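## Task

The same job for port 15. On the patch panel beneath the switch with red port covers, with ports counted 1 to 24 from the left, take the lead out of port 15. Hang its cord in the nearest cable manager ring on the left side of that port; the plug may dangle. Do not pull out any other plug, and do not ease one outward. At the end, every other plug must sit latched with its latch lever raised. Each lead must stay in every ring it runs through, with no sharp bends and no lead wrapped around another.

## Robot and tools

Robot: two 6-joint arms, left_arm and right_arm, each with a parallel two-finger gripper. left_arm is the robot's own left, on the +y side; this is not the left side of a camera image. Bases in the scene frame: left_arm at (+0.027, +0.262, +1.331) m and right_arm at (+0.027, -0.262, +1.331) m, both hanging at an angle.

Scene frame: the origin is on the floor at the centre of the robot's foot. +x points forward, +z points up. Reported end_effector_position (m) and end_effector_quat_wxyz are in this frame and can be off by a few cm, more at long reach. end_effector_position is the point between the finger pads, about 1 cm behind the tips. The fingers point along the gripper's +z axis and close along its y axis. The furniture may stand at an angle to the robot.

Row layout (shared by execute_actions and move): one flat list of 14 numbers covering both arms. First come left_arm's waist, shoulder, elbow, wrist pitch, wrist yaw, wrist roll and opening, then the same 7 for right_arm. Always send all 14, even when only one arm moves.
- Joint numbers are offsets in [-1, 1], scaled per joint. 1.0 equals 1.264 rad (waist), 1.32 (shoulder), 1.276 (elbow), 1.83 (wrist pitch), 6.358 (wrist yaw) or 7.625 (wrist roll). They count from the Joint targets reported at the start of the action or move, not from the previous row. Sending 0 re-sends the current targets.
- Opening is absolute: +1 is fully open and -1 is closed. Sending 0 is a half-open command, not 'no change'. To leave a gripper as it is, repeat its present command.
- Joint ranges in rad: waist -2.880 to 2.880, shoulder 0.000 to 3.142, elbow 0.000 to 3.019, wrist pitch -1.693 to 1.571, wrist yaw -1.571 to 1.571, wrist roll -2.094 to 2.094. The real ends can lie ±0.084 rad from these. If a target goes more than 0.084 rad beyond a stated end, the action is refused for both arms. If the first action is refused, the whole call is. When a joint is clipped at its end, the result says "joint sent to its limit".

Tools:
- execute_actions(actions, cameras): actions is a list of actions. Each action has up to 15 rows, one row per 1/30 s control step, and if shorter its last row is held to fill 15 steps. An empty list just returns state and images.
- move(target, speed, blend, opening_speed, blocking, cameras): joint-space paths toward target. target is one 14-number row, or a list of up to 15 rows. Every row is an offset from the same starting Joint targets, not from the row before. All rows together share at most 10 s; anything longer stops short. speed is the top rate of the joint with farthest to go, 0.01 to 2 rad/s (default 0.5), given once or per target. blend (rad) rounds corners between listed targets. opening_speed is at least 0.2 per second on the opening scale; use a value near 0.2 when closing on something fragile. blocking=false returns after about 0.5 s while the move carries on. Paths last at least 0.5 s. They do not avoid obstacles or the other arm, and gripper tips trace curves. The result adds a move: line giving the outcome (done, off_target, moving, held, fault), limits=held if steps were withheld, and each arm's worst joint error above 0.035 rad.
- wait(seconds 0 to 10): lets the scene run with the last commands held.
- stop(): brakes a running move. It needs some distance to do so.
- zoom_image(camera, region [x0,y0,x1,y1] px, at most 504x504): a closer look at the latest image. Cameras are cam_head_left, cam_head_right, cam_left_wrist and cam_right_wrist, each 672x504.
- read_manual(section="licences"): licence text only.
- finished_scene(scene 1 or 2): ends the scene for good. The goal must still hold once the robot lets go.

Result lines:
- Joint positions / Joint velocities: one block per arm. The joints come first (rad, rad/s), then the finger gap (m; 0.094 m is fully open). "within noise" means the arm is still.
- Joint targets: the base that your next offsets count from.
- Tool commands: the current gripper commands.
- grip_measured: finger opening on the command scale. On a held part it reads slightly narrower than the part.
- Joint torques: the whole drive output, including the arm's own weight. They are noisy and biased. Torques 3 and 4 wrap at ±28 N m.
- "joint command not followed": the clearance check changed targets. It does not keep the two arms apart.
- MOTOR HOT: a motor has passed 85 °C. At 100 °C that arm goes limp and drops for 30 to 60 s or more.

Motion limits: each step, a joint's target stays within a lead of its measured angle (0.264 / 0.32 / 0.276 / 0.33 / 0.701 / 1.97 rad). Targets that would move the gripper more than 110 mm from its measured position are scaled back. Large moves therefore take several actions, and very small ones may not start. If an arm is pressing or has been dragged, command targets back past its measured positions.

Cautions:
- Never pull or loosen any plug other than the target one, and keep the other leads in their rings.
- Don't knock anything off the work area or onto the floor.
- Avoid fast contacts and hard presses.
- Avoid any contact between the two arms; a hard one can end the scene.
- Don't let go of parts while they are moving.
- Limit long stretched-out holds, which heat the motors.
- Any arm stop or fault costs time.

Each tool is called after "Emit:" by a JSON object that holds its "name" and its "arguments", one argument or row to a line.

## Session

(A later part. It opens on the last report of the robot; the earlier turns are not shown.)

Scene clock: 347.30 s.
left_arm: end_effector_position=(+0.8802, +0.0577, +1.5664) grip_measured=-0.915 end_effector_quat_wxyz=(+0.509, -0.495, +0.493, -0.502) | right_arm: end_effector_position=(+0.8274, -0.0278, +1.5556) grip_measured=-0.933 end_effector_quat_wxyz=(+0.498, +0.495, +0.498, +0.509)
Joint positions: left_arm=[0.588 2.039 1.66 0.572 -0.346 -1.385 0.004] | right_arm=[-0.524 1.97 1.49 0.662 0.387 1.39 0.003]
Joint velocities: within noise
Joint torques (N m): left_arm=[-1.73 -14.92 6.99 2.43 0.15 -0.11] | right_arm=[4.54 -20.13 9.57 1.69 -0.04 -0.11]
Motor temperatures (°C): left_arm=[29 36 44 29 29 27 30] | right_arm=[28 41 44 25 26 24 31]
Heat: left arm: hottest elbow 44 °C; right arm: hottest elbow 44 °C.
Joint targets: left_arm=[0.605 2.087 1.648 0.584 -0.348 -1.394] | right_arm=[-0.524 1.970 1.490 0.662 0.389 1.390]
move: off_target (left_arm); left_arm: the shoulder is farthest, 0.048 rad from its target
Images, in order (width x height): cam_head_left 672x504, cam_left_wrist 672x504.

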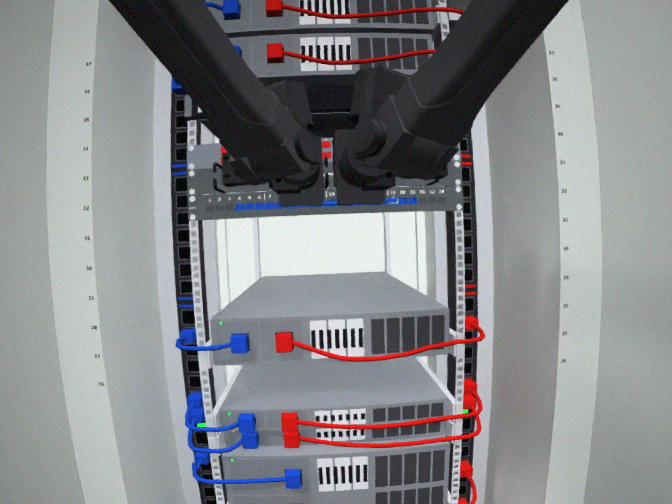

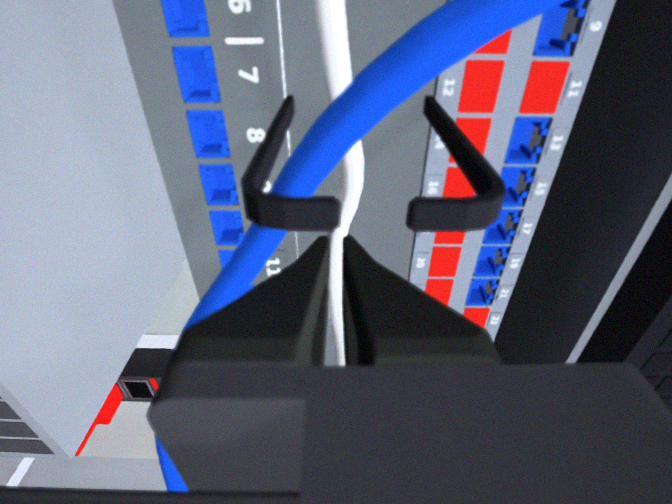

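Emit:
{"name": "move", "arguments": {
  "target": [0,0,0,0,0,0,-0.72,0,0,0,0,0,0,-0.94],
  "opening_speed": 0.2,
  "cameras": ["cam_head_left","cam_left_wrist"]
}}

Emit:
{"name": "zoom_image", "arguments": {
  "camera": "cam_head_left",
  "region": [290, 130, 370, 220]
}}

Emit:
{"name": "zoom_image", "arguments": {
  "camera": "cam_left_wrist",
  "region": [220, 60, 520, 370]
}}

Scene clock: 349.27 s.
left_arm: end_effector_position=(+0.8802, +0.0580, +1.5676) grip_measured=-0.724 end_effector_quat_wxyz=(+0.510, -0.495, +0.491, -0.503) | right_arm: end_effector_position=(+0.8274, -0.0278, +1.5556) grip_measured=-0.933 end_effector_quat_wxyz=(+0.498, +0.495, +0.498, +0.509)
Joint positions: left_arm=[0.588 2.039 1.66 0.577 -0.346 -1.385 0.013] | right_arm=[-0.524 1.97 1.49 0.662 0.387 1.39 0.003]
Joint velocities: within noise
Joint torques (N m): left_arm=[-2.84 -14.15 6.91 2.18 0.23 -0.1] | right_arm=[4.31 -20.07 9.52 1.66 -0.02 -0.11]
Motor temperatures (°C): left_arm=[29 36 44 29 29 27 29] | right_arm=[28 41 43 25 26 24 31]
Heat: left arm: hottest elbow 44 °C; right arm: hottest elbow 43 °C.
Joint targets: left_arm=[0.605 2.087 1.648 0.584 -0.348 -1.394] | right_arm=[-0.524 1.970 1.490 0.662 0.389 1.390]
move: off_target (left_arm); left_arm: the shoulder is farthest, 0.048 rad from its target
Images, in order (width x height): cam_head_left 672x504, cam_left_wrist 672x504.

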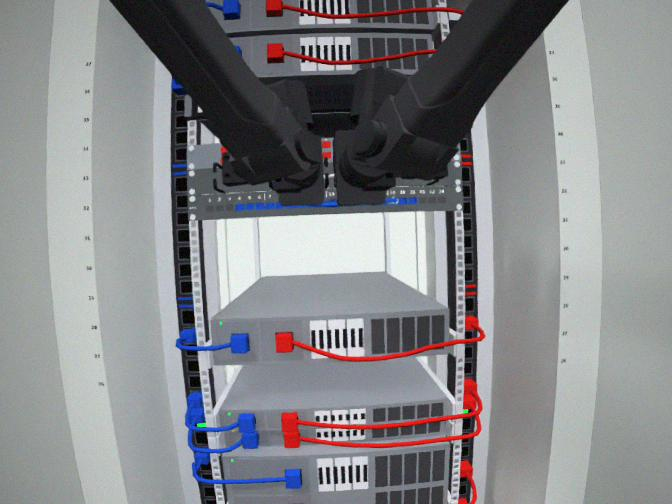

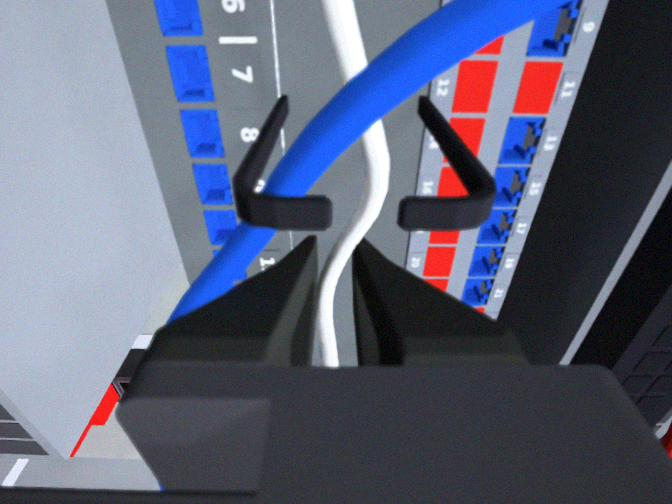

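Scaled by 5.600 from the camera's 672x504 image, which has a finer 960x720 frame.

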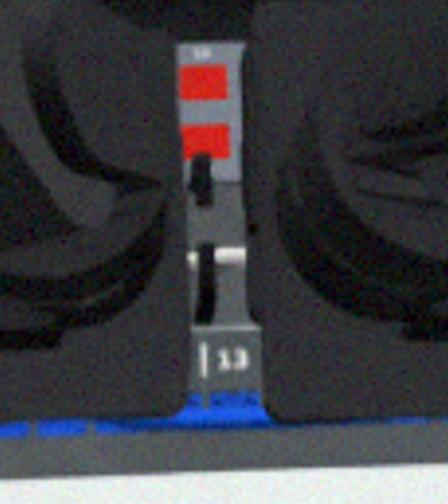

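Scaled by 1.626 from the camera's 672x504 image, which has a finer 960x720 frame.

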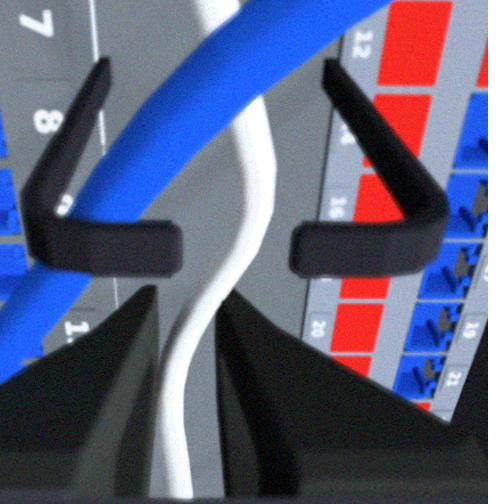

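Emit:
{"name": "move", "arguments": {
  "target": [
    [-0.0253,-0.0432,0,0,0,0,-0.72,0,0,0,0,0,0,-0.94],
    [-0.0309,-0.0705,-0.0376,0.0224,-0.0009,0,-0.68,0,0,0,0,0,0,-0.94]
  ],
  "opening_speed": 0.2,
  "speed": 0.06,
  "cameras": ["cam_head_left","cam_left_wrist"]
}}

Emit:
{"name": "zoom_image", "arguments": {
  "camera": "cam_head_left",
  "region": [290, 130, 370, 220]
}}

Emit:
{"name": "zoom_image", "arguments": {
  "camera": "cam_left_wrist",
  "region": [220, 60, 520, 370]
}}

Scene clock: 352.80 s.
left_arm: end_effector_position=(+0.8660, +0.0540, +1.5679) grip_measured=-0.683 end_effector_quat_wxyz=(+0.508, -0.494, +0.492, -0.506) | right_arm: end_effector_position=(+0.8274, -0.0280, +1.5556) grip_measured=-0.933 end_effector_quat_wxyz=(+0.498, +0.495, +0.498, +0.508)
Joint positions: left_arm=[0.577 2.011 1.608 0.601 -0.351 -1.387 0.015] | right_arm=[-0.524 1.97 1.49 0.662 0.389 1.39 0.003]
Joint velocities: within noise
Joint torques (N m): left_arm=[-4.54 -18.84 7.09 2.96 0.15 -0.09] | right_arm=[4.66 -19.78 9.59 1.68 -0.08 -0.13]
Motor temperatures (°C): left_arm=[29 37 44 29 28 27 29] | right_arm=[28 40 43 25 26 24 31]
Heat: left arm: hottest elbow 44 °C; right arm: hottest elbow 43 °C.
Joint targets: left_arm=[0.566 1.994 1.600 0.625 -0.353 -1.394] | right_arm=[-0.524 1.970 1.490 0.662 0.389 1.390]
move: done
Images, in order (width x height): cam_head_left 672x504, cam_left_wrist 672x504.

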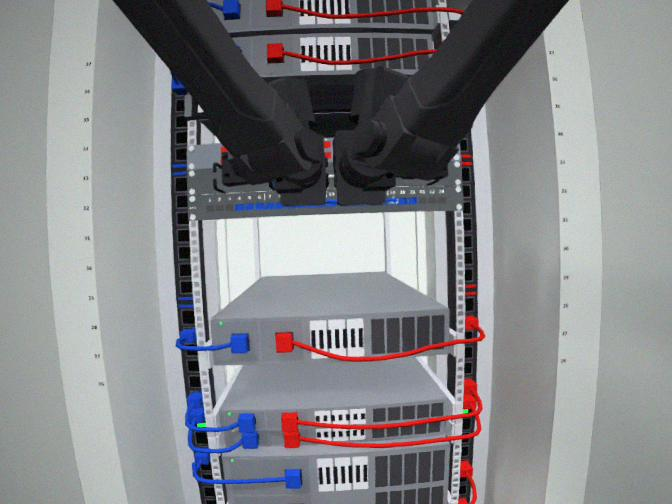

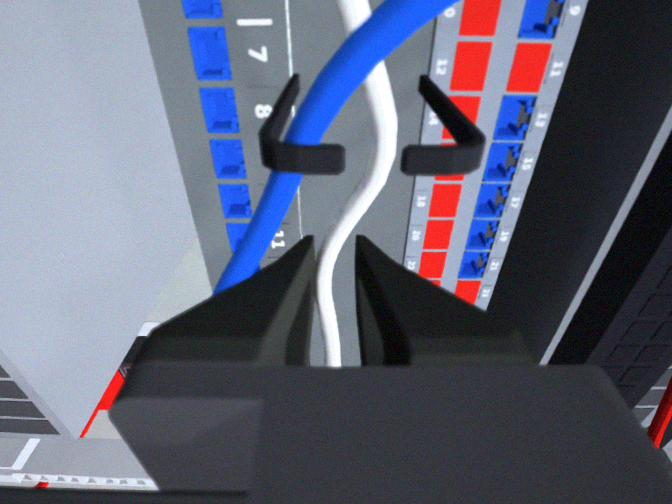

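Scaled by 5.600 from the camera's 672x504 image, which has a finer 960x720 frame.

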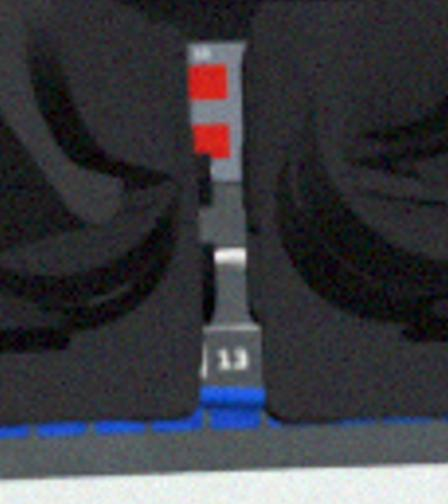

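Scaled by 1.626 from the camera's 672x504 image, which has a finer 960x720 frame.

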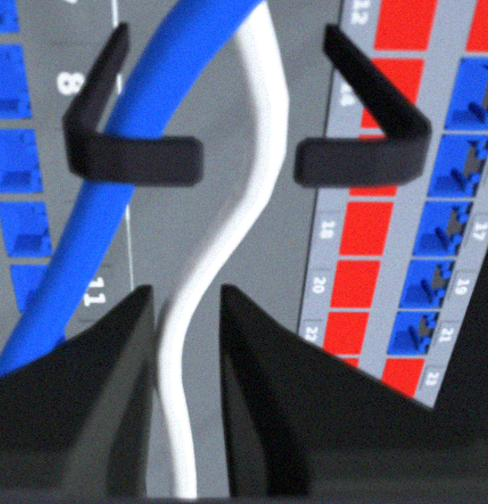

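Emit:
{"name": "move", "arguments": {
  "target": [-0.0055,-0.0417,-0.0784,0.0273,-0.002,0,-0.65,0,0,0,0,0,0,-0.94],
  "opening_speed": 0.2,
  "speed": 0.08,
  "cameras": ["cam_head_left","cam_left_wrist"]
}}

Emit:
{"name": "zoom_image", "arguments": {
  "camera": "cam_head_left",
  "region": [290, 130, 370, 220]
}}

Emit:
{"name": "zoom_image", "arguments": {
  "camera": "cam_left_wrist",
  "region": [220, 60, 520, 370]
}}

Scene clock: 354.73 s.
left_arm: end_effector_position=(+0.8408, +0.0598, +1.5725) grip_measured=-0.653 end_effector_quat_wxyz=(+0.510, -0.495, +0.486, -0.508) | right_arm: end_effector_position=(+0.8274, -0.0280, +1.5556) grip_measured=-0.933 end_effector_quat_wxyz=(+0.498, +0.495, +0.498, +0.508)
Joint positions: left_arm=[0.569 1.953 1.509 0.653 -0.363 -1.387 0.016] | right_arm=[-0.524 1.97 1.49 0.662 0.389 1.39 0.003]
Joint velocities: within noise
Joint torques (N m): left_arm=[-4.6 -17.49 7.06 2.99 0.14 -0.06] | right_arm=[4.54 -19.84 9.58 1.63 -0.08 -0.11]
Motor temperatures (°C): left_arm=[29 37 44 29 28 27 29] | right_arm=[28 40 43 25 26 24 31]
Heat: left arm: hottest elbow 44 °C; right arm: hottest elbow 43 °C.
Joint targets: left_arm=[0.559 1.939 1.500 0.675 -0.366 -1.394] | right_arm=[-0.524 1.970 1.490 0.662 0.389 1.390]
move: done
Images, in order (width x height): cam_head_left 672x504, cam_left_wrist 672x504.

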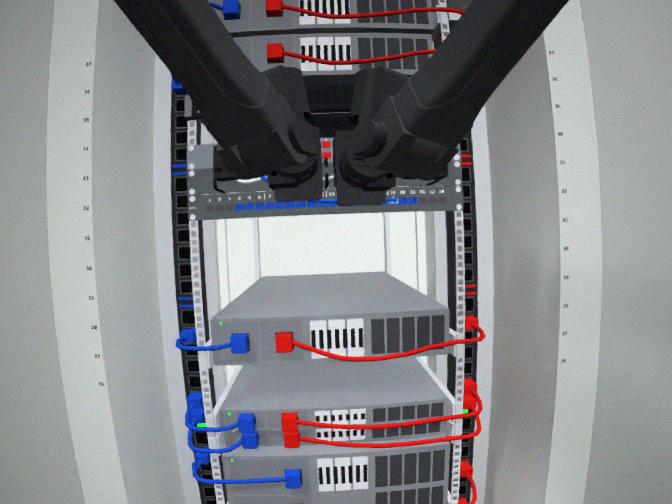

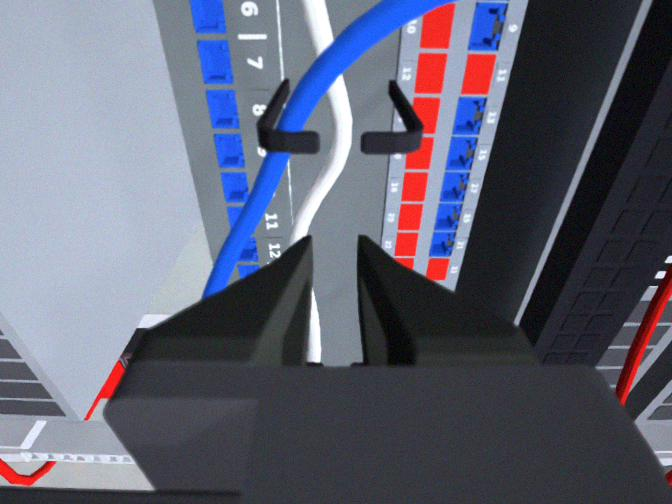

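Scaled by 5.600 from the camera's 672x504 image, which has a finer 960x720 frame.

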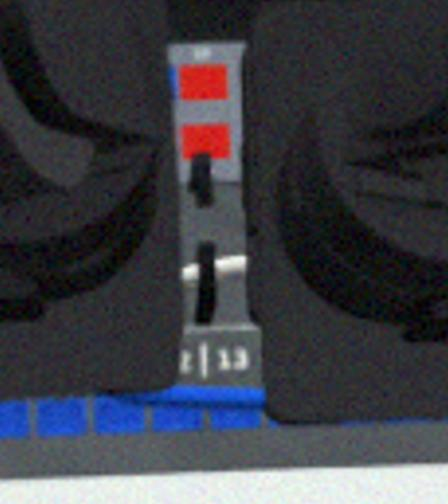

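Scaled by 1.626 from the camera's 672x504 image, which has a finer 960x720 frame.

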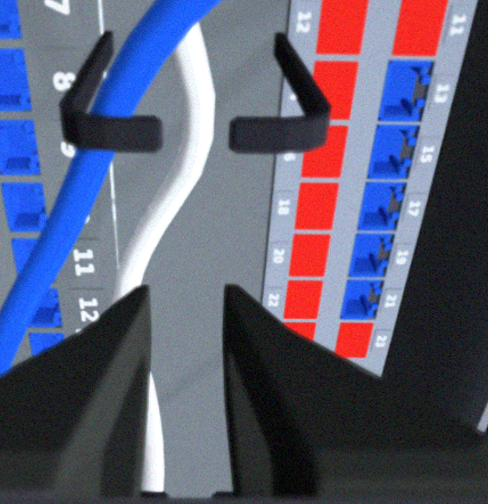

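Emit:
{"name": "move", "arguments": {
  "target": [
    [-0.0079,-0.0667,-0.1254,0.0437,-0.0031,0,-0.65,0,0,0,0,0,0,-0.94],
    [0.0166,-0.1811,-0.2759,0.0137,0.0006,0,-0.65,0,0,0,0,0,0,-0.94]
  ],
  "speed": [0.12,0.3]
}}

Emit:
{"name": "zoom_image", "arguments": {
  "camera": "cam_head_left",
  "region": [270, 120, 370, 220]
}}

Emit:
{"name": "zoom_image", "arguments": {
  "camera": "cam_left_wrist",
  "region": [220, 90, 440, 400]
}}

Scene clock: 357.83 s.
left_arm: end_effector_position=(+0.7450, +0.0977, +1.5761) grip_measured=-0.653 end_effector_quat_wxyz=(+0.502, -0.500, +0.503, -0.495) | right_arm: end_effector_position=(+0.8274, -0.0280, +1.5556) grip_measured=-0.933 end_effector_quat_wxyz=(+0.498, +0.495, +0.498, +0.508)
Joint positions: left_arm=[0.57 1.708 1.157 0.715 -0.365 -1.387 0.016] | right_arm=[-0.524 1.97 1.49 0.662 0.389 1.39 0.003]
Joint velocities: within noise
Joint torques (N m): left_arm=[-2.49 -12.98 6.43 1.58 0.39 -0.07] | right_arm=[4.78 -19.84 9.5 1.68 -0.08 -0.11]
Motor temperatures (°C): left_arm=[29 37 43 29 28 27 29] | right_arm=[28 40 42 25 26 24 31]
Heat: left arm: hottest elbow 43 °C; right arm: hottest elbow 42 °C.
Joint targets: left_arm=[0.580 1.700 1.148 0.700 -0.362 -1.394] | right_arm=[-0.524 1.970 1.490 0.662 0.389 1.390]
move: done

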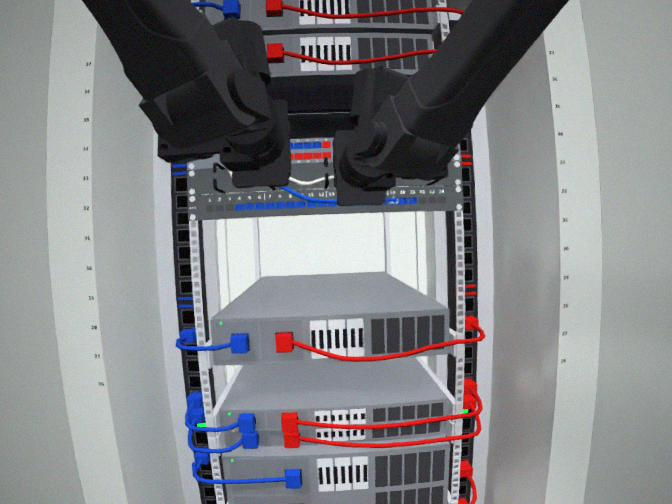

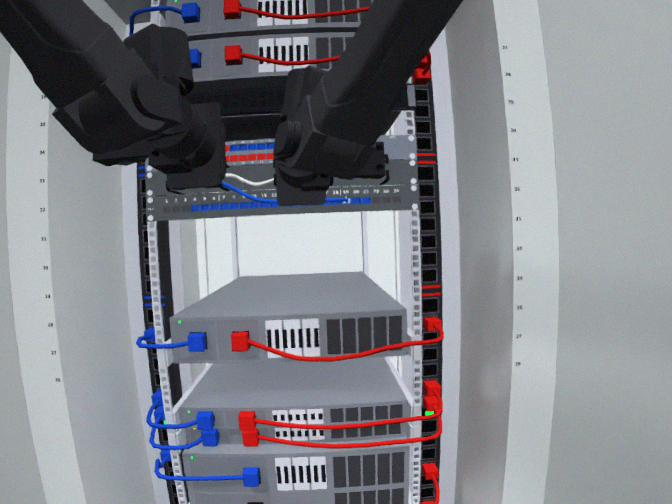

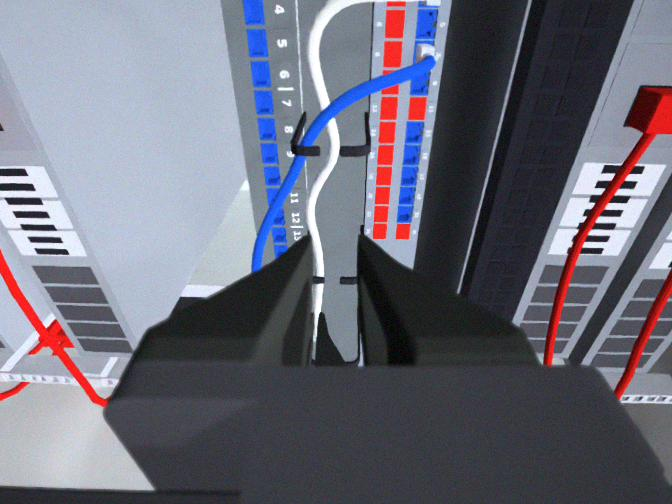

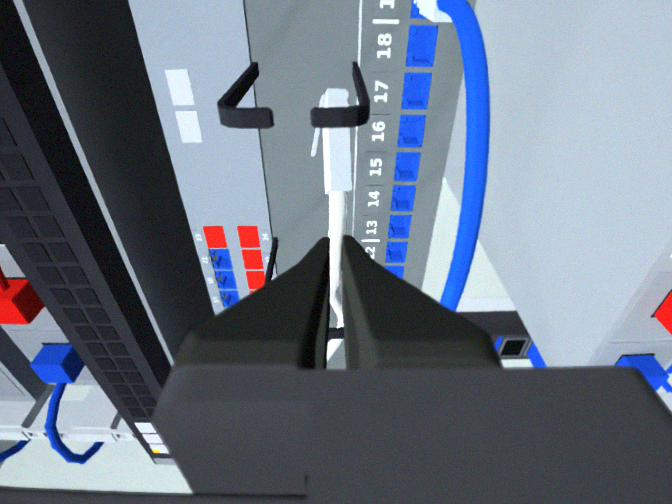

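Scaled by 5.040 from the camera's 672x504 image, which has a finer 960x720 frame.

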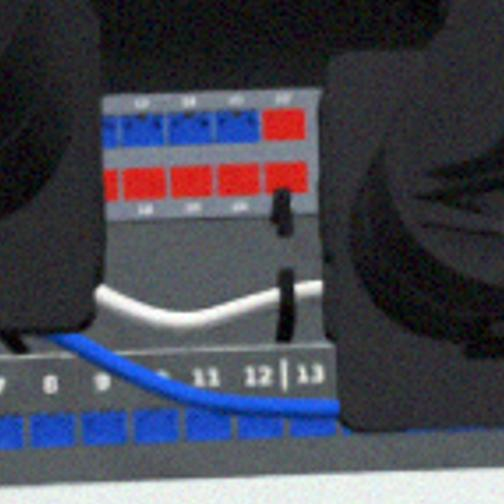

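Scaled by 1.626 from the camera's 672x504 image, which has a finer 960x720 frame.

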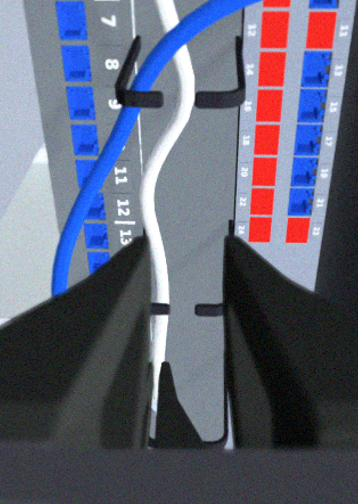

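Emit:
{"name": "move", "arguments": {
  "target": [0,0,0,0,0,0,-0.65,0.0261,0,0,0,0.0024,0,-0.94],
  "speed": 0.05,
  "cameras": ["cam_head_left","cam_left_wrist","cam_right_wrist"]
}}

Emit:
{"name": "zoom_image", "arguments": {
  "camera": "cam_head_left",
  "region": [270, 120, 370, 220]
}}

Emit:
{"name": "zoom_image", "arguments": {
  "camera": "cam_right_wrist",
  "region": [230, 60, 450, 370]
}}

Scene clock: 367.17 s.
left_arm: end_effector_position=(+0.7450, +0.0976, +1.5761) grip_measured=-0.653 end_effector_quat_wxyz=(+0.502, -0.500, +0.503, -0.495) | right_arm: end_effector_position=(+0.8247, -0.0225, +1.5565) grip_measured=-0.933 end_effector_quat_wxyz=(+0.498, +0.497, +0.497, +0.507)
Joint positions: left_arm=[0.57 1.708 1.157 0.715 -0.365 -1.387 0.016] | right_arm=[-0.513 1.97 1.49 0.662 0.403 1.39 0.003]
Joint velocities: within noise
Joint torques (N m): left_arm=[-1.73 -13.74 6.34 1.18 0.37 -0.06] | right_arm=[6.53 -19.9 9.58 1.58 -0.05 -0.11]
Motor temperatures (°C): left_arm=[29 37 42 29 29 27 29] | right_arm=[28 39 42 25 26 24 31]
Heat: left arm: hottest elbow 42 °C; right arm: hottest elbow 42 °C.
Joint targets: left_arm=[0.580 1.700 1.148 0.700 -0.362 -1.394] | right_arm=[-0.491 1.970 1.490 0.662 0.405 1.390]
move: done
Images, in order (width x height): cam_head_left 672x504, cam_left_wrist 672x504, cam_right_wrist 672x504.

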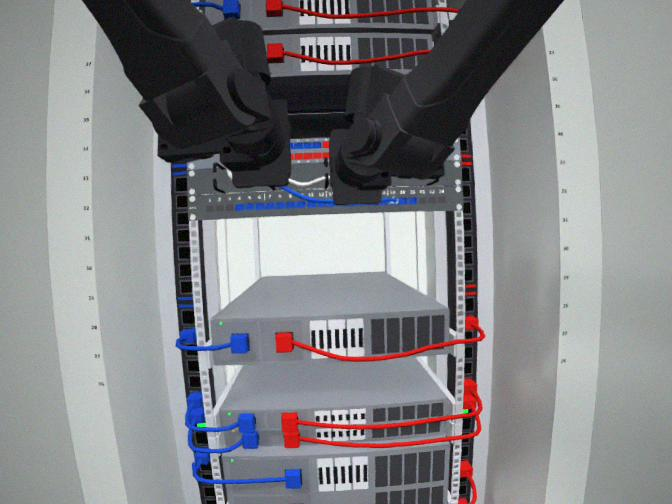

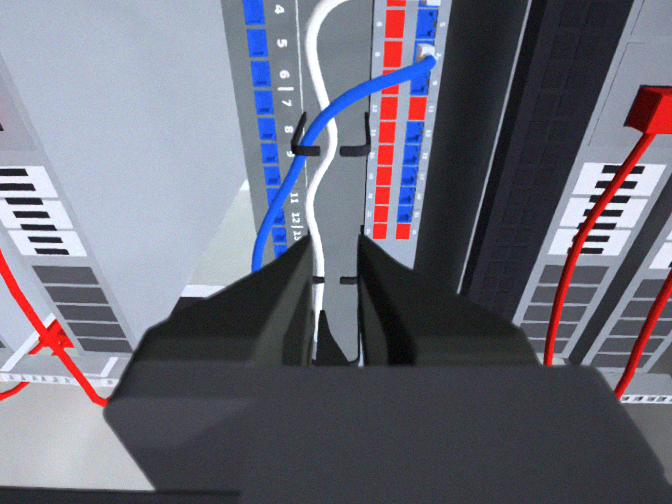

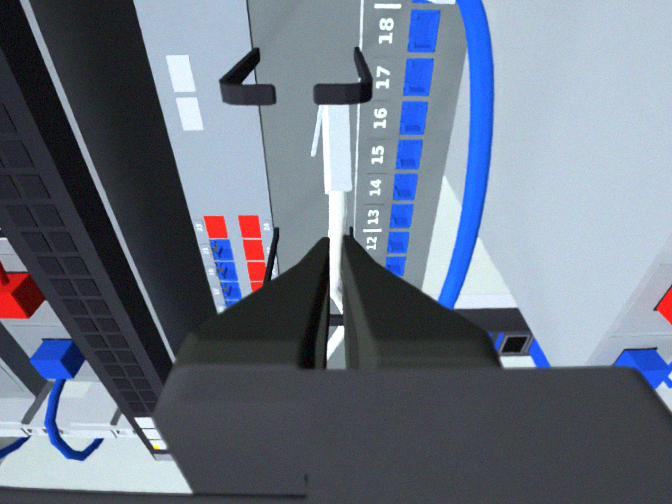

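Scaled by 5.040 from the camera's 672x504 image, which has a finer 960x720 frame.

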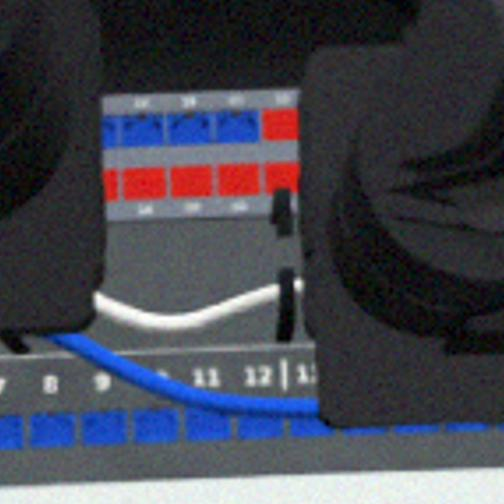

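Scaled by 1.626 from the camera's 672x504 image, which has a finer 960x720 frame.

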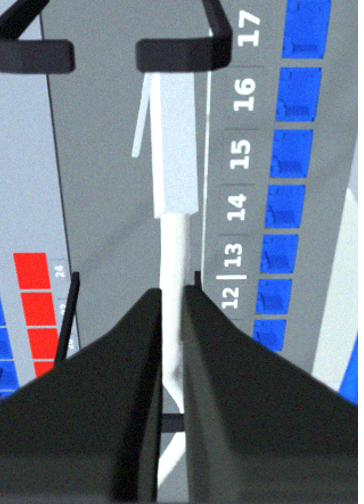

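Emit:
{"name": "move", "arguments": {
  "target": [0,0,0,0,0,0,-0.65,0.0158,0,0,0,0.002,0,-0.94],
  "speed": 0.05,
  "cameras": ["cam_head_left","cam_left_wrist","cam_right_wrist"]
}}

Emit:
{"name": "zoom_image", "arguments": {
  "camera": "cam_head_left",
  "region": [270, 120, 370, 220]
}}

Emit:
{"name": "zoom_image", "arguments": {
  "camera": "cam_right_wrist",
  "region": [230, 60, 450, 370]
}}

Emit:
{"name": "zoom_image", "arguments": {
  "camera": "cam_left_wrist",
  "region": [250, 120, 400, 370]
}}

Scene clock: 368.33 s.
left_arm: end_effector_position=(+0.7450, +0.0976, +1.5761) grip_measured=-0.653 end_effector_quat_wxyz=(+0.502, -0.500, +0.503, -0.495) | right_arm: end_effector_position=(+0.8205, -0.0133, +1.5580) grip_measured=-0.933 end_effector_quat_wxyz=(+0.497, +0.498, +0.497, +0.508)
Joint positions: left_arm=[0.57 1.708 1.157 0.715 -0.365 -1.387 0.016] | right_arm=[-0.498 1.97 1.49 0.662 0.418 1.39 0.003]
Joint velocities: within noise
Joint torques (N m): left_arm=[-2.26 -14.21 6.45 1.31 0.39 -0.09] | right_arm=[7.18 -20.07 9.52 1.63 -0.13 -0.12]
Motor temperatures (°C): left_arm=[29 37 42 29 29 27 29] | right_arm=[28 39 41 25 26 24 31]
Heat: left arm: hottest elbow 42 °C; right arm: hottest elbow 41 °C.
Joint targets: left_arm=[0.580 1.700 1.148 0.700 -0.362 -1.394] | right_arm=[-0.471 1.970 1.490 0.662 0.417 1.390]
move: done
Images, in order (width x height): cam_head_left 672x504, cam_left_wrist 672x504, cam_right_wrist 672x504.

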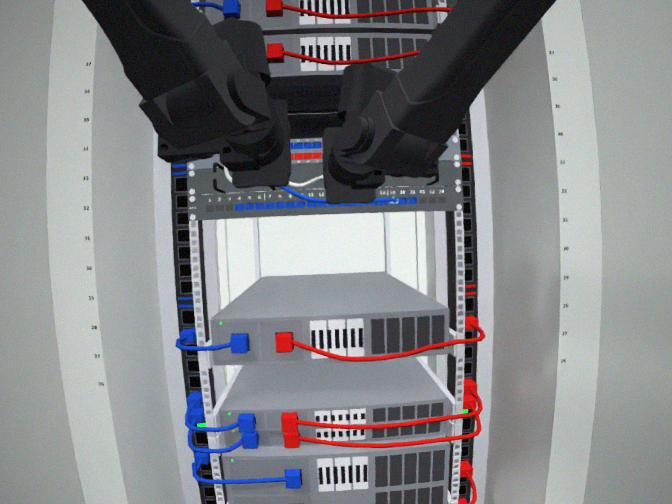

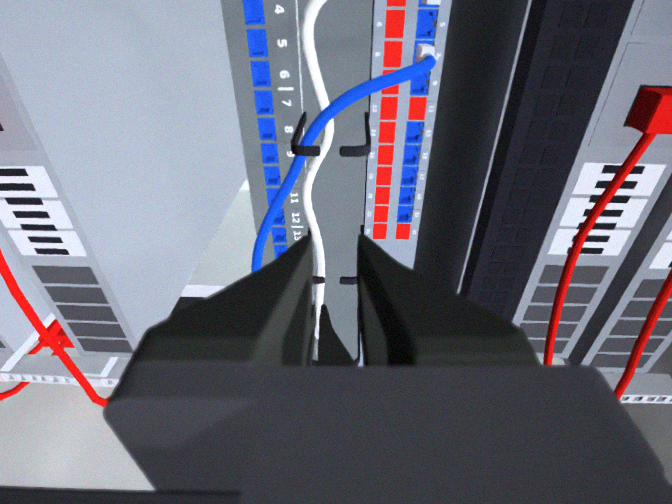

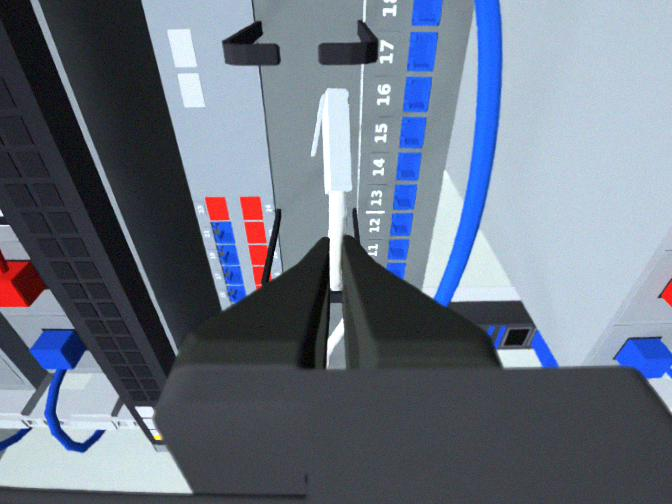

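Scaled by 5.040 from the camera's 672x504 image, which has a finer 960x720 frame.

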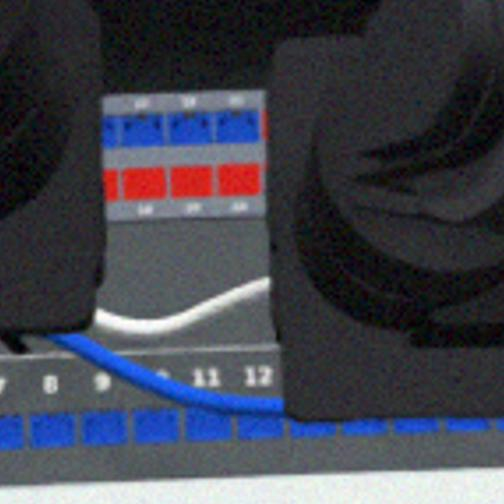

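Scaled by 1.626 from the camera's 672x504 image, which has a finer 960x720 frame.

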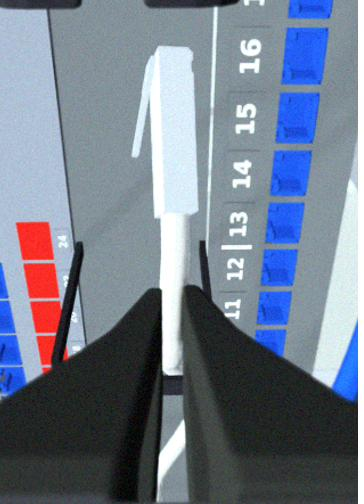

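Scaled by 2.016 from the camera's 672x504 image, which has a finer 960x720 frame.

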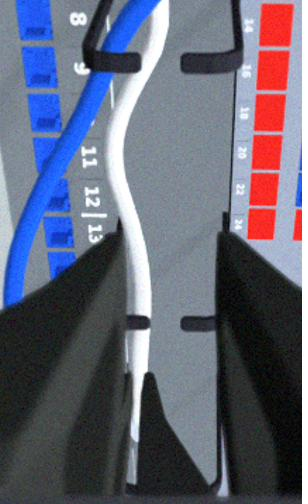

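Emit:
{"name": "move", "arguments": {
  "target": [
    [0,0,0,0,0,0,-0.65,0,0.0189,-0.0078,0.0175,0,0,-0.94],
    [0,0,0,0,0,0,-0.65,0,0.0189,-0.0078,0.0175,0,0.0787,-0.94]
  ],
  "speed": [0.05,0.4],
  "cameras": ["cam_head_left","cam_left_wrist","cam_right_wrist"]
}}

Emit:
{"name": "zoom_image", "arguments": {
  "camera": "cam_head_left",
  "region": [270, 120, 370, 220]
}}

Emit:
{"name": "zoom_image", "arguments": {
  "camera": "cam_left_wrist",
  "region": [250, 120, 400, 370]
}}

Scene clock: 372.20 s.
left_arm: end_effector_position=(+0.7450, +0.0976, +1.5761) grip_measured=-0.653 end_effector_quat_wxyz=(+0.502, -0.500, +0.503, -0.495) | right_arm: end_effector_position=(+0.8185, -0.0118, +1.5441) grip_measured=-0.934 end_effector_quat_wxyz=(+0.330, +0.622, +0.337, +0.625)
Joint positions: left_arm=[0.57 1.708 1.157 0.715 -0.365 -1.387 0.016] | right_arm=[-0.498 1.983 1.478 0.676 0.419 1.972 0.003]
Joint velocities: within noise
Joint torques (N m): left_arm=[-1.79 -13.92 6.48 1.25 0.41 -0.07] | right_arm=[6.71 -18.96 9.68 2.39 -0.18 0.11]
Motor temperatures (°C): left_arm=[29 38 42 29 29 27 29] | right_arm=[28 39 41 25 26 24 31]
Heat: left arm: hottest elbow 42 °C; right arm: hottest elbow 41 °C.
Joint targets: left_arm=[0.580 1.700 1.148 0.700 -0.362 -1.394] | right_arm=[-0.471 1.994 1.480 0.694 0.417 1.990]
move: done
Images, in order (width x height): cam_head_left 672x504, cam_left_wrist 672x504, cam_right_wrist 672x504.

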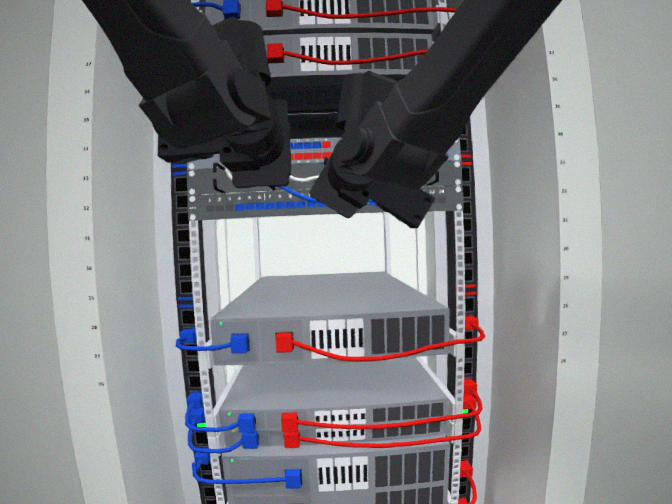

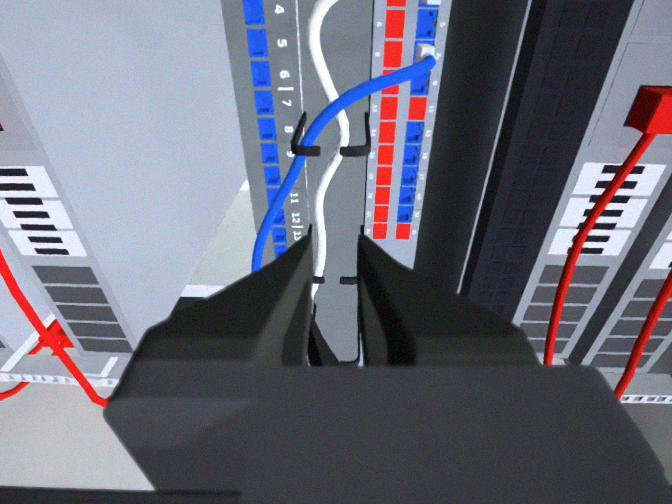

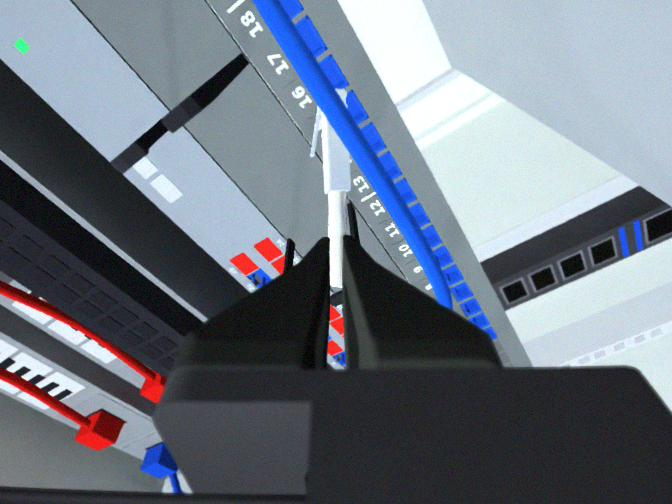

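Scaled by 5.040 from the camera's 672x504 image, which has a finer 960x720 frame.

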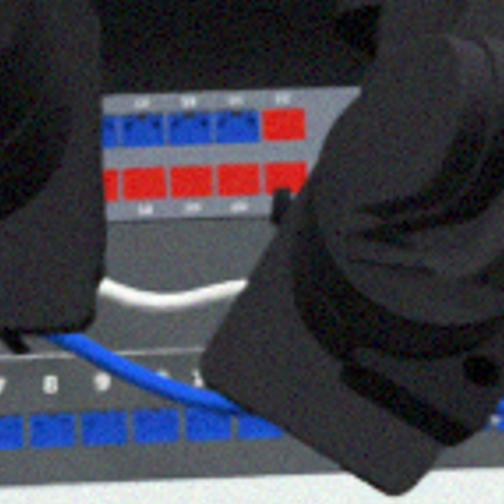

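Scaled by 2.016 from the camera's 672x504 image, which has a finer 960x720 frame.

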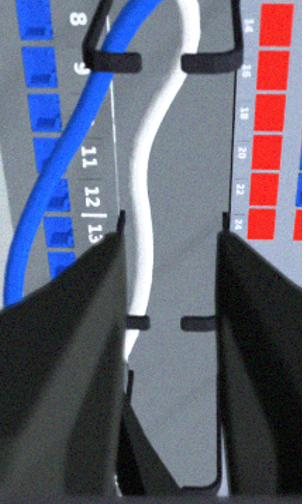

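Emit:
{"name": "move", "arguments": {
  "target": [0,0,0,0,0,0,-0.65,0,0,0,0,0,0,-0.7],
  "opening_speed": 0.2,
  "cameras": ["cam_head_left","cam_left_wrist","cam_right_wrist"]
}}

Emit:
{"name": "zoom_image", "arguments": {
  "camera": "cam_left_wrist",
  "region": [250, 120, 400, 370]
}}

Emit:
{"name": "zoom_image", "arguments": {
  "camera": "cam_right_wrist",
  "region": [230, 60, 450, 370]
}}

Scene clock: 374.40 s.
left_arm: end_effector_position=(+0.7450, +0.0976, +1.5761) grip_measured=-0.653 end_effector_quat_wxyz=(+0.502, -0.500, +0.503, -0.495) | right_arm: end_effector_position=(+0.8171, -0.0084, +1.5445) grip_measured=-0.703 end_effector_quat_wxyz=(+0.327, +0.622, +0.337, +0.627)
Joint positions: left_arm=[0.57 1.708 1.157 0.715 -0.365 -1.387 0.016] | right_arm=[-0.493 1.983 1.478 0.676 0.419 1.975 0.014]
Joint velocities: within noise
Joint torques (N m): left_arm=[-2.2 -14.33 6.5 1.25 0.35 -0.04] | right_arm=[6.48 -19.08 9.73 2.37 -0.18 0.07]
Motor temperatures (°C): left_arm=[29 38 41 29 29 27 29] | right_arm=[28 39 42 25 26 24 31]
Heat: left arm: hottest elbow 41 °C; right arm: hottest elbow 42 °C.
Joint targets: left_arm=[0.580 1.700 1.148 0.700 -0.362 -1.394] | right_arm=[-0.471 1.994 1.480 0.694 0.417 1.990]
move: done
Images, in order (width x height): cam_head_left 672x504, cam_left_wrist 672x504, cam_right_wrist 672x504.

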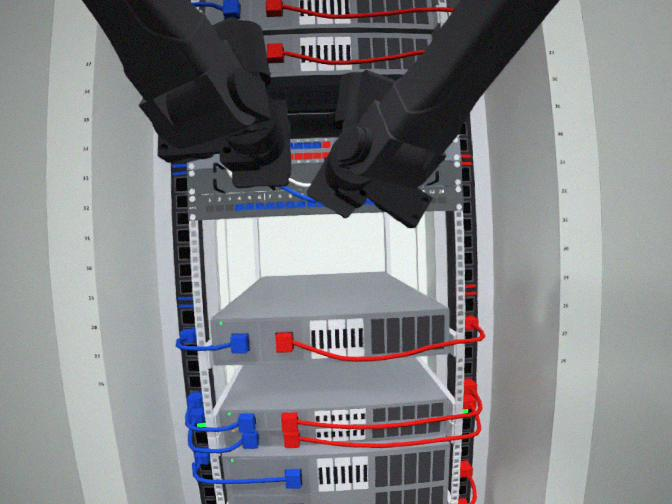

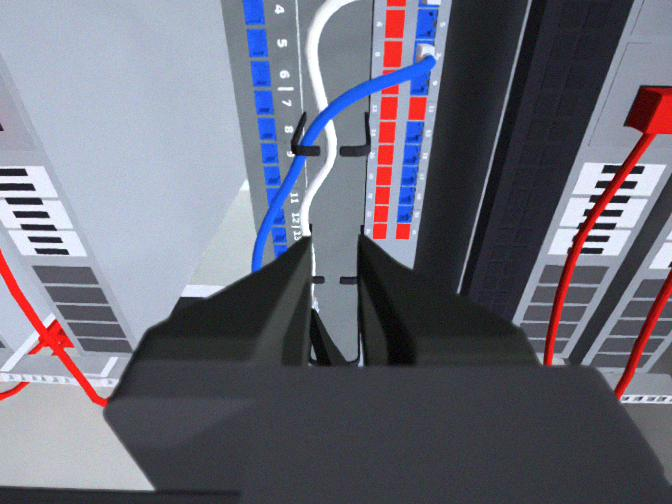

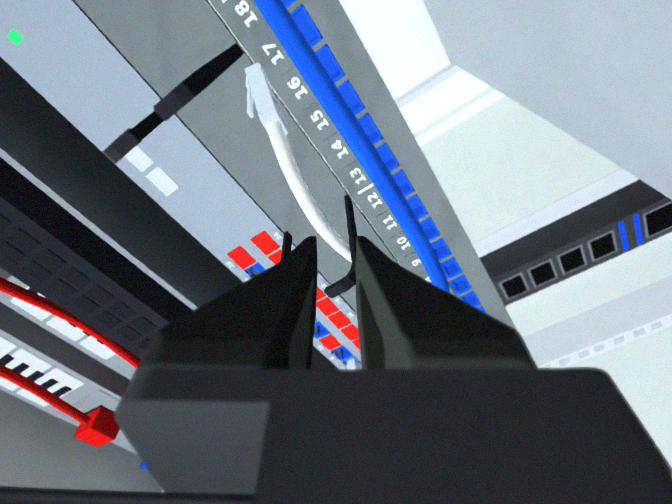

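Scaled by 2.016 from the camera's 672x504 image, which has a finer 960x720 frame.

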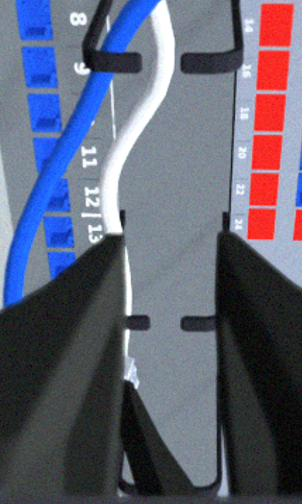

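Scaled by 1.626 from the camera's 672x504 image, which has a finer 960x720 frame.

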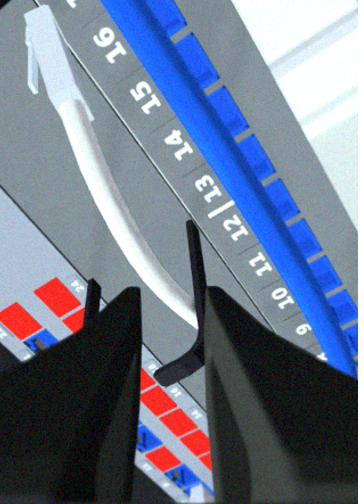

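Emit:
{"name": "move", "arguments": {
  "target": [
    [0,0,0,0,0,0,-0.65,0,-0.0341,0,0,0,0,-0.7],
    [0,0,0,0,0,0,-0.65,0.01,-0.1212,-0.1567,0.0546,0.0039,0,-0.7]
  ],
  "speed": 0.12,
  "cameras": ["cam_head_left","cam_left_wrist","cam_right_wrist"]
}}

Emit:
{"name": "zoom_image", "arguments": {
  "camera": "cam_head_left",
  "region": [270, 120, 400, 220]
}}

Emit:
{"name": "zoom_image", "arguments": {
  "camera": "cam_right_wrist",
  "region": [200, 30, 450, 280]
}}

Scene clock: 377.43 s.
left_arm: end_effector_position=(+0.7450, +0.0976, +1.5761) grip_measured=-0.653 end_effector_quat_wxyz=(+0.502, -0.500, +0.503, -0.495) | right_arm: end_effector_position=(+0.7651, -0.0277, +1.5512) grip_measured=-0.702 end_effector_quat_wxyz=(+0.330, +0.621, +0.328, +0.631)
Joint positions: left_arm=[0.57 1.708 1.157 0.715 -0.365 -1.387 0.016] | right_arm=[-0.481 1.867 1.282 0.775 0.439 1.976 0.014]
Joint velocities: within noise
Joint torques (N m): left_arm=[-2.2 -13.68 6.54 1.35 0.39 -0.08] | right_arm=[6.12 -20.54 8.88 2.43 0.01 0.04]
Motor temperatures (°C): left_arm=[29 38 41 29 29 27 29] | right_arm=[28 39 42 25 26 24 31]
Heat: left arm: hottest elbow 41 °C; right arm: hottest elbow 42 °C.
Joint targets: left_arm=[0.580 1.700 1.148 0.700 -0.362 -1.394] | right_arm=[-0.458 1.835 1.281 0.794 0.442 1.990]
move: done
Images, in order (width x height): cam_head_left 672x504, cam_left_wrist 672x504, cam_right_wrist 672x504.

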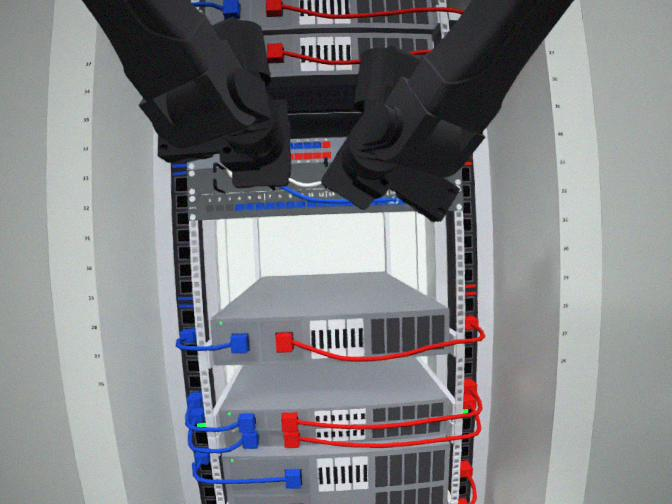

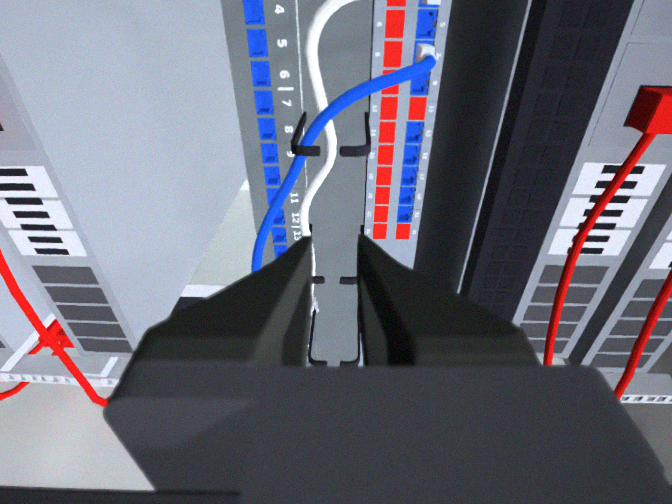

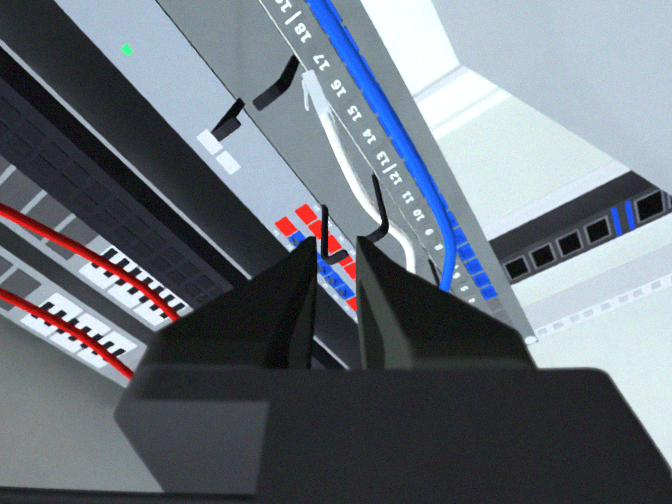

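Scaled by 3.877 from the camera's 672x504 image, which has a finer 960x720 frame.

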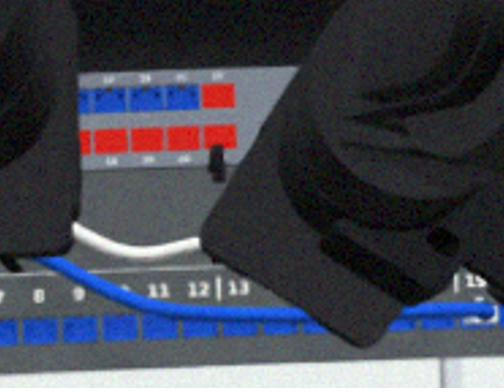

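Scaled by 2.016 from the camera's 672x504 image, which has a finer 960x720 frame.

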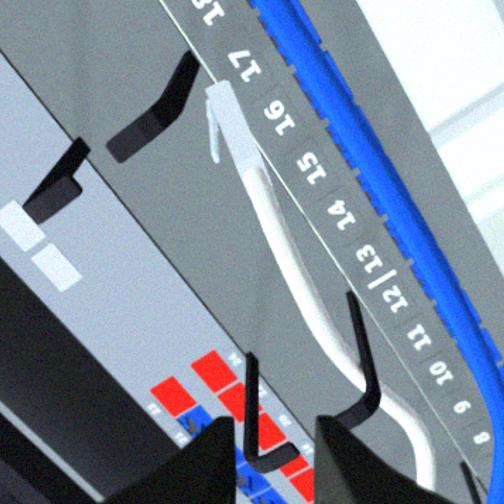

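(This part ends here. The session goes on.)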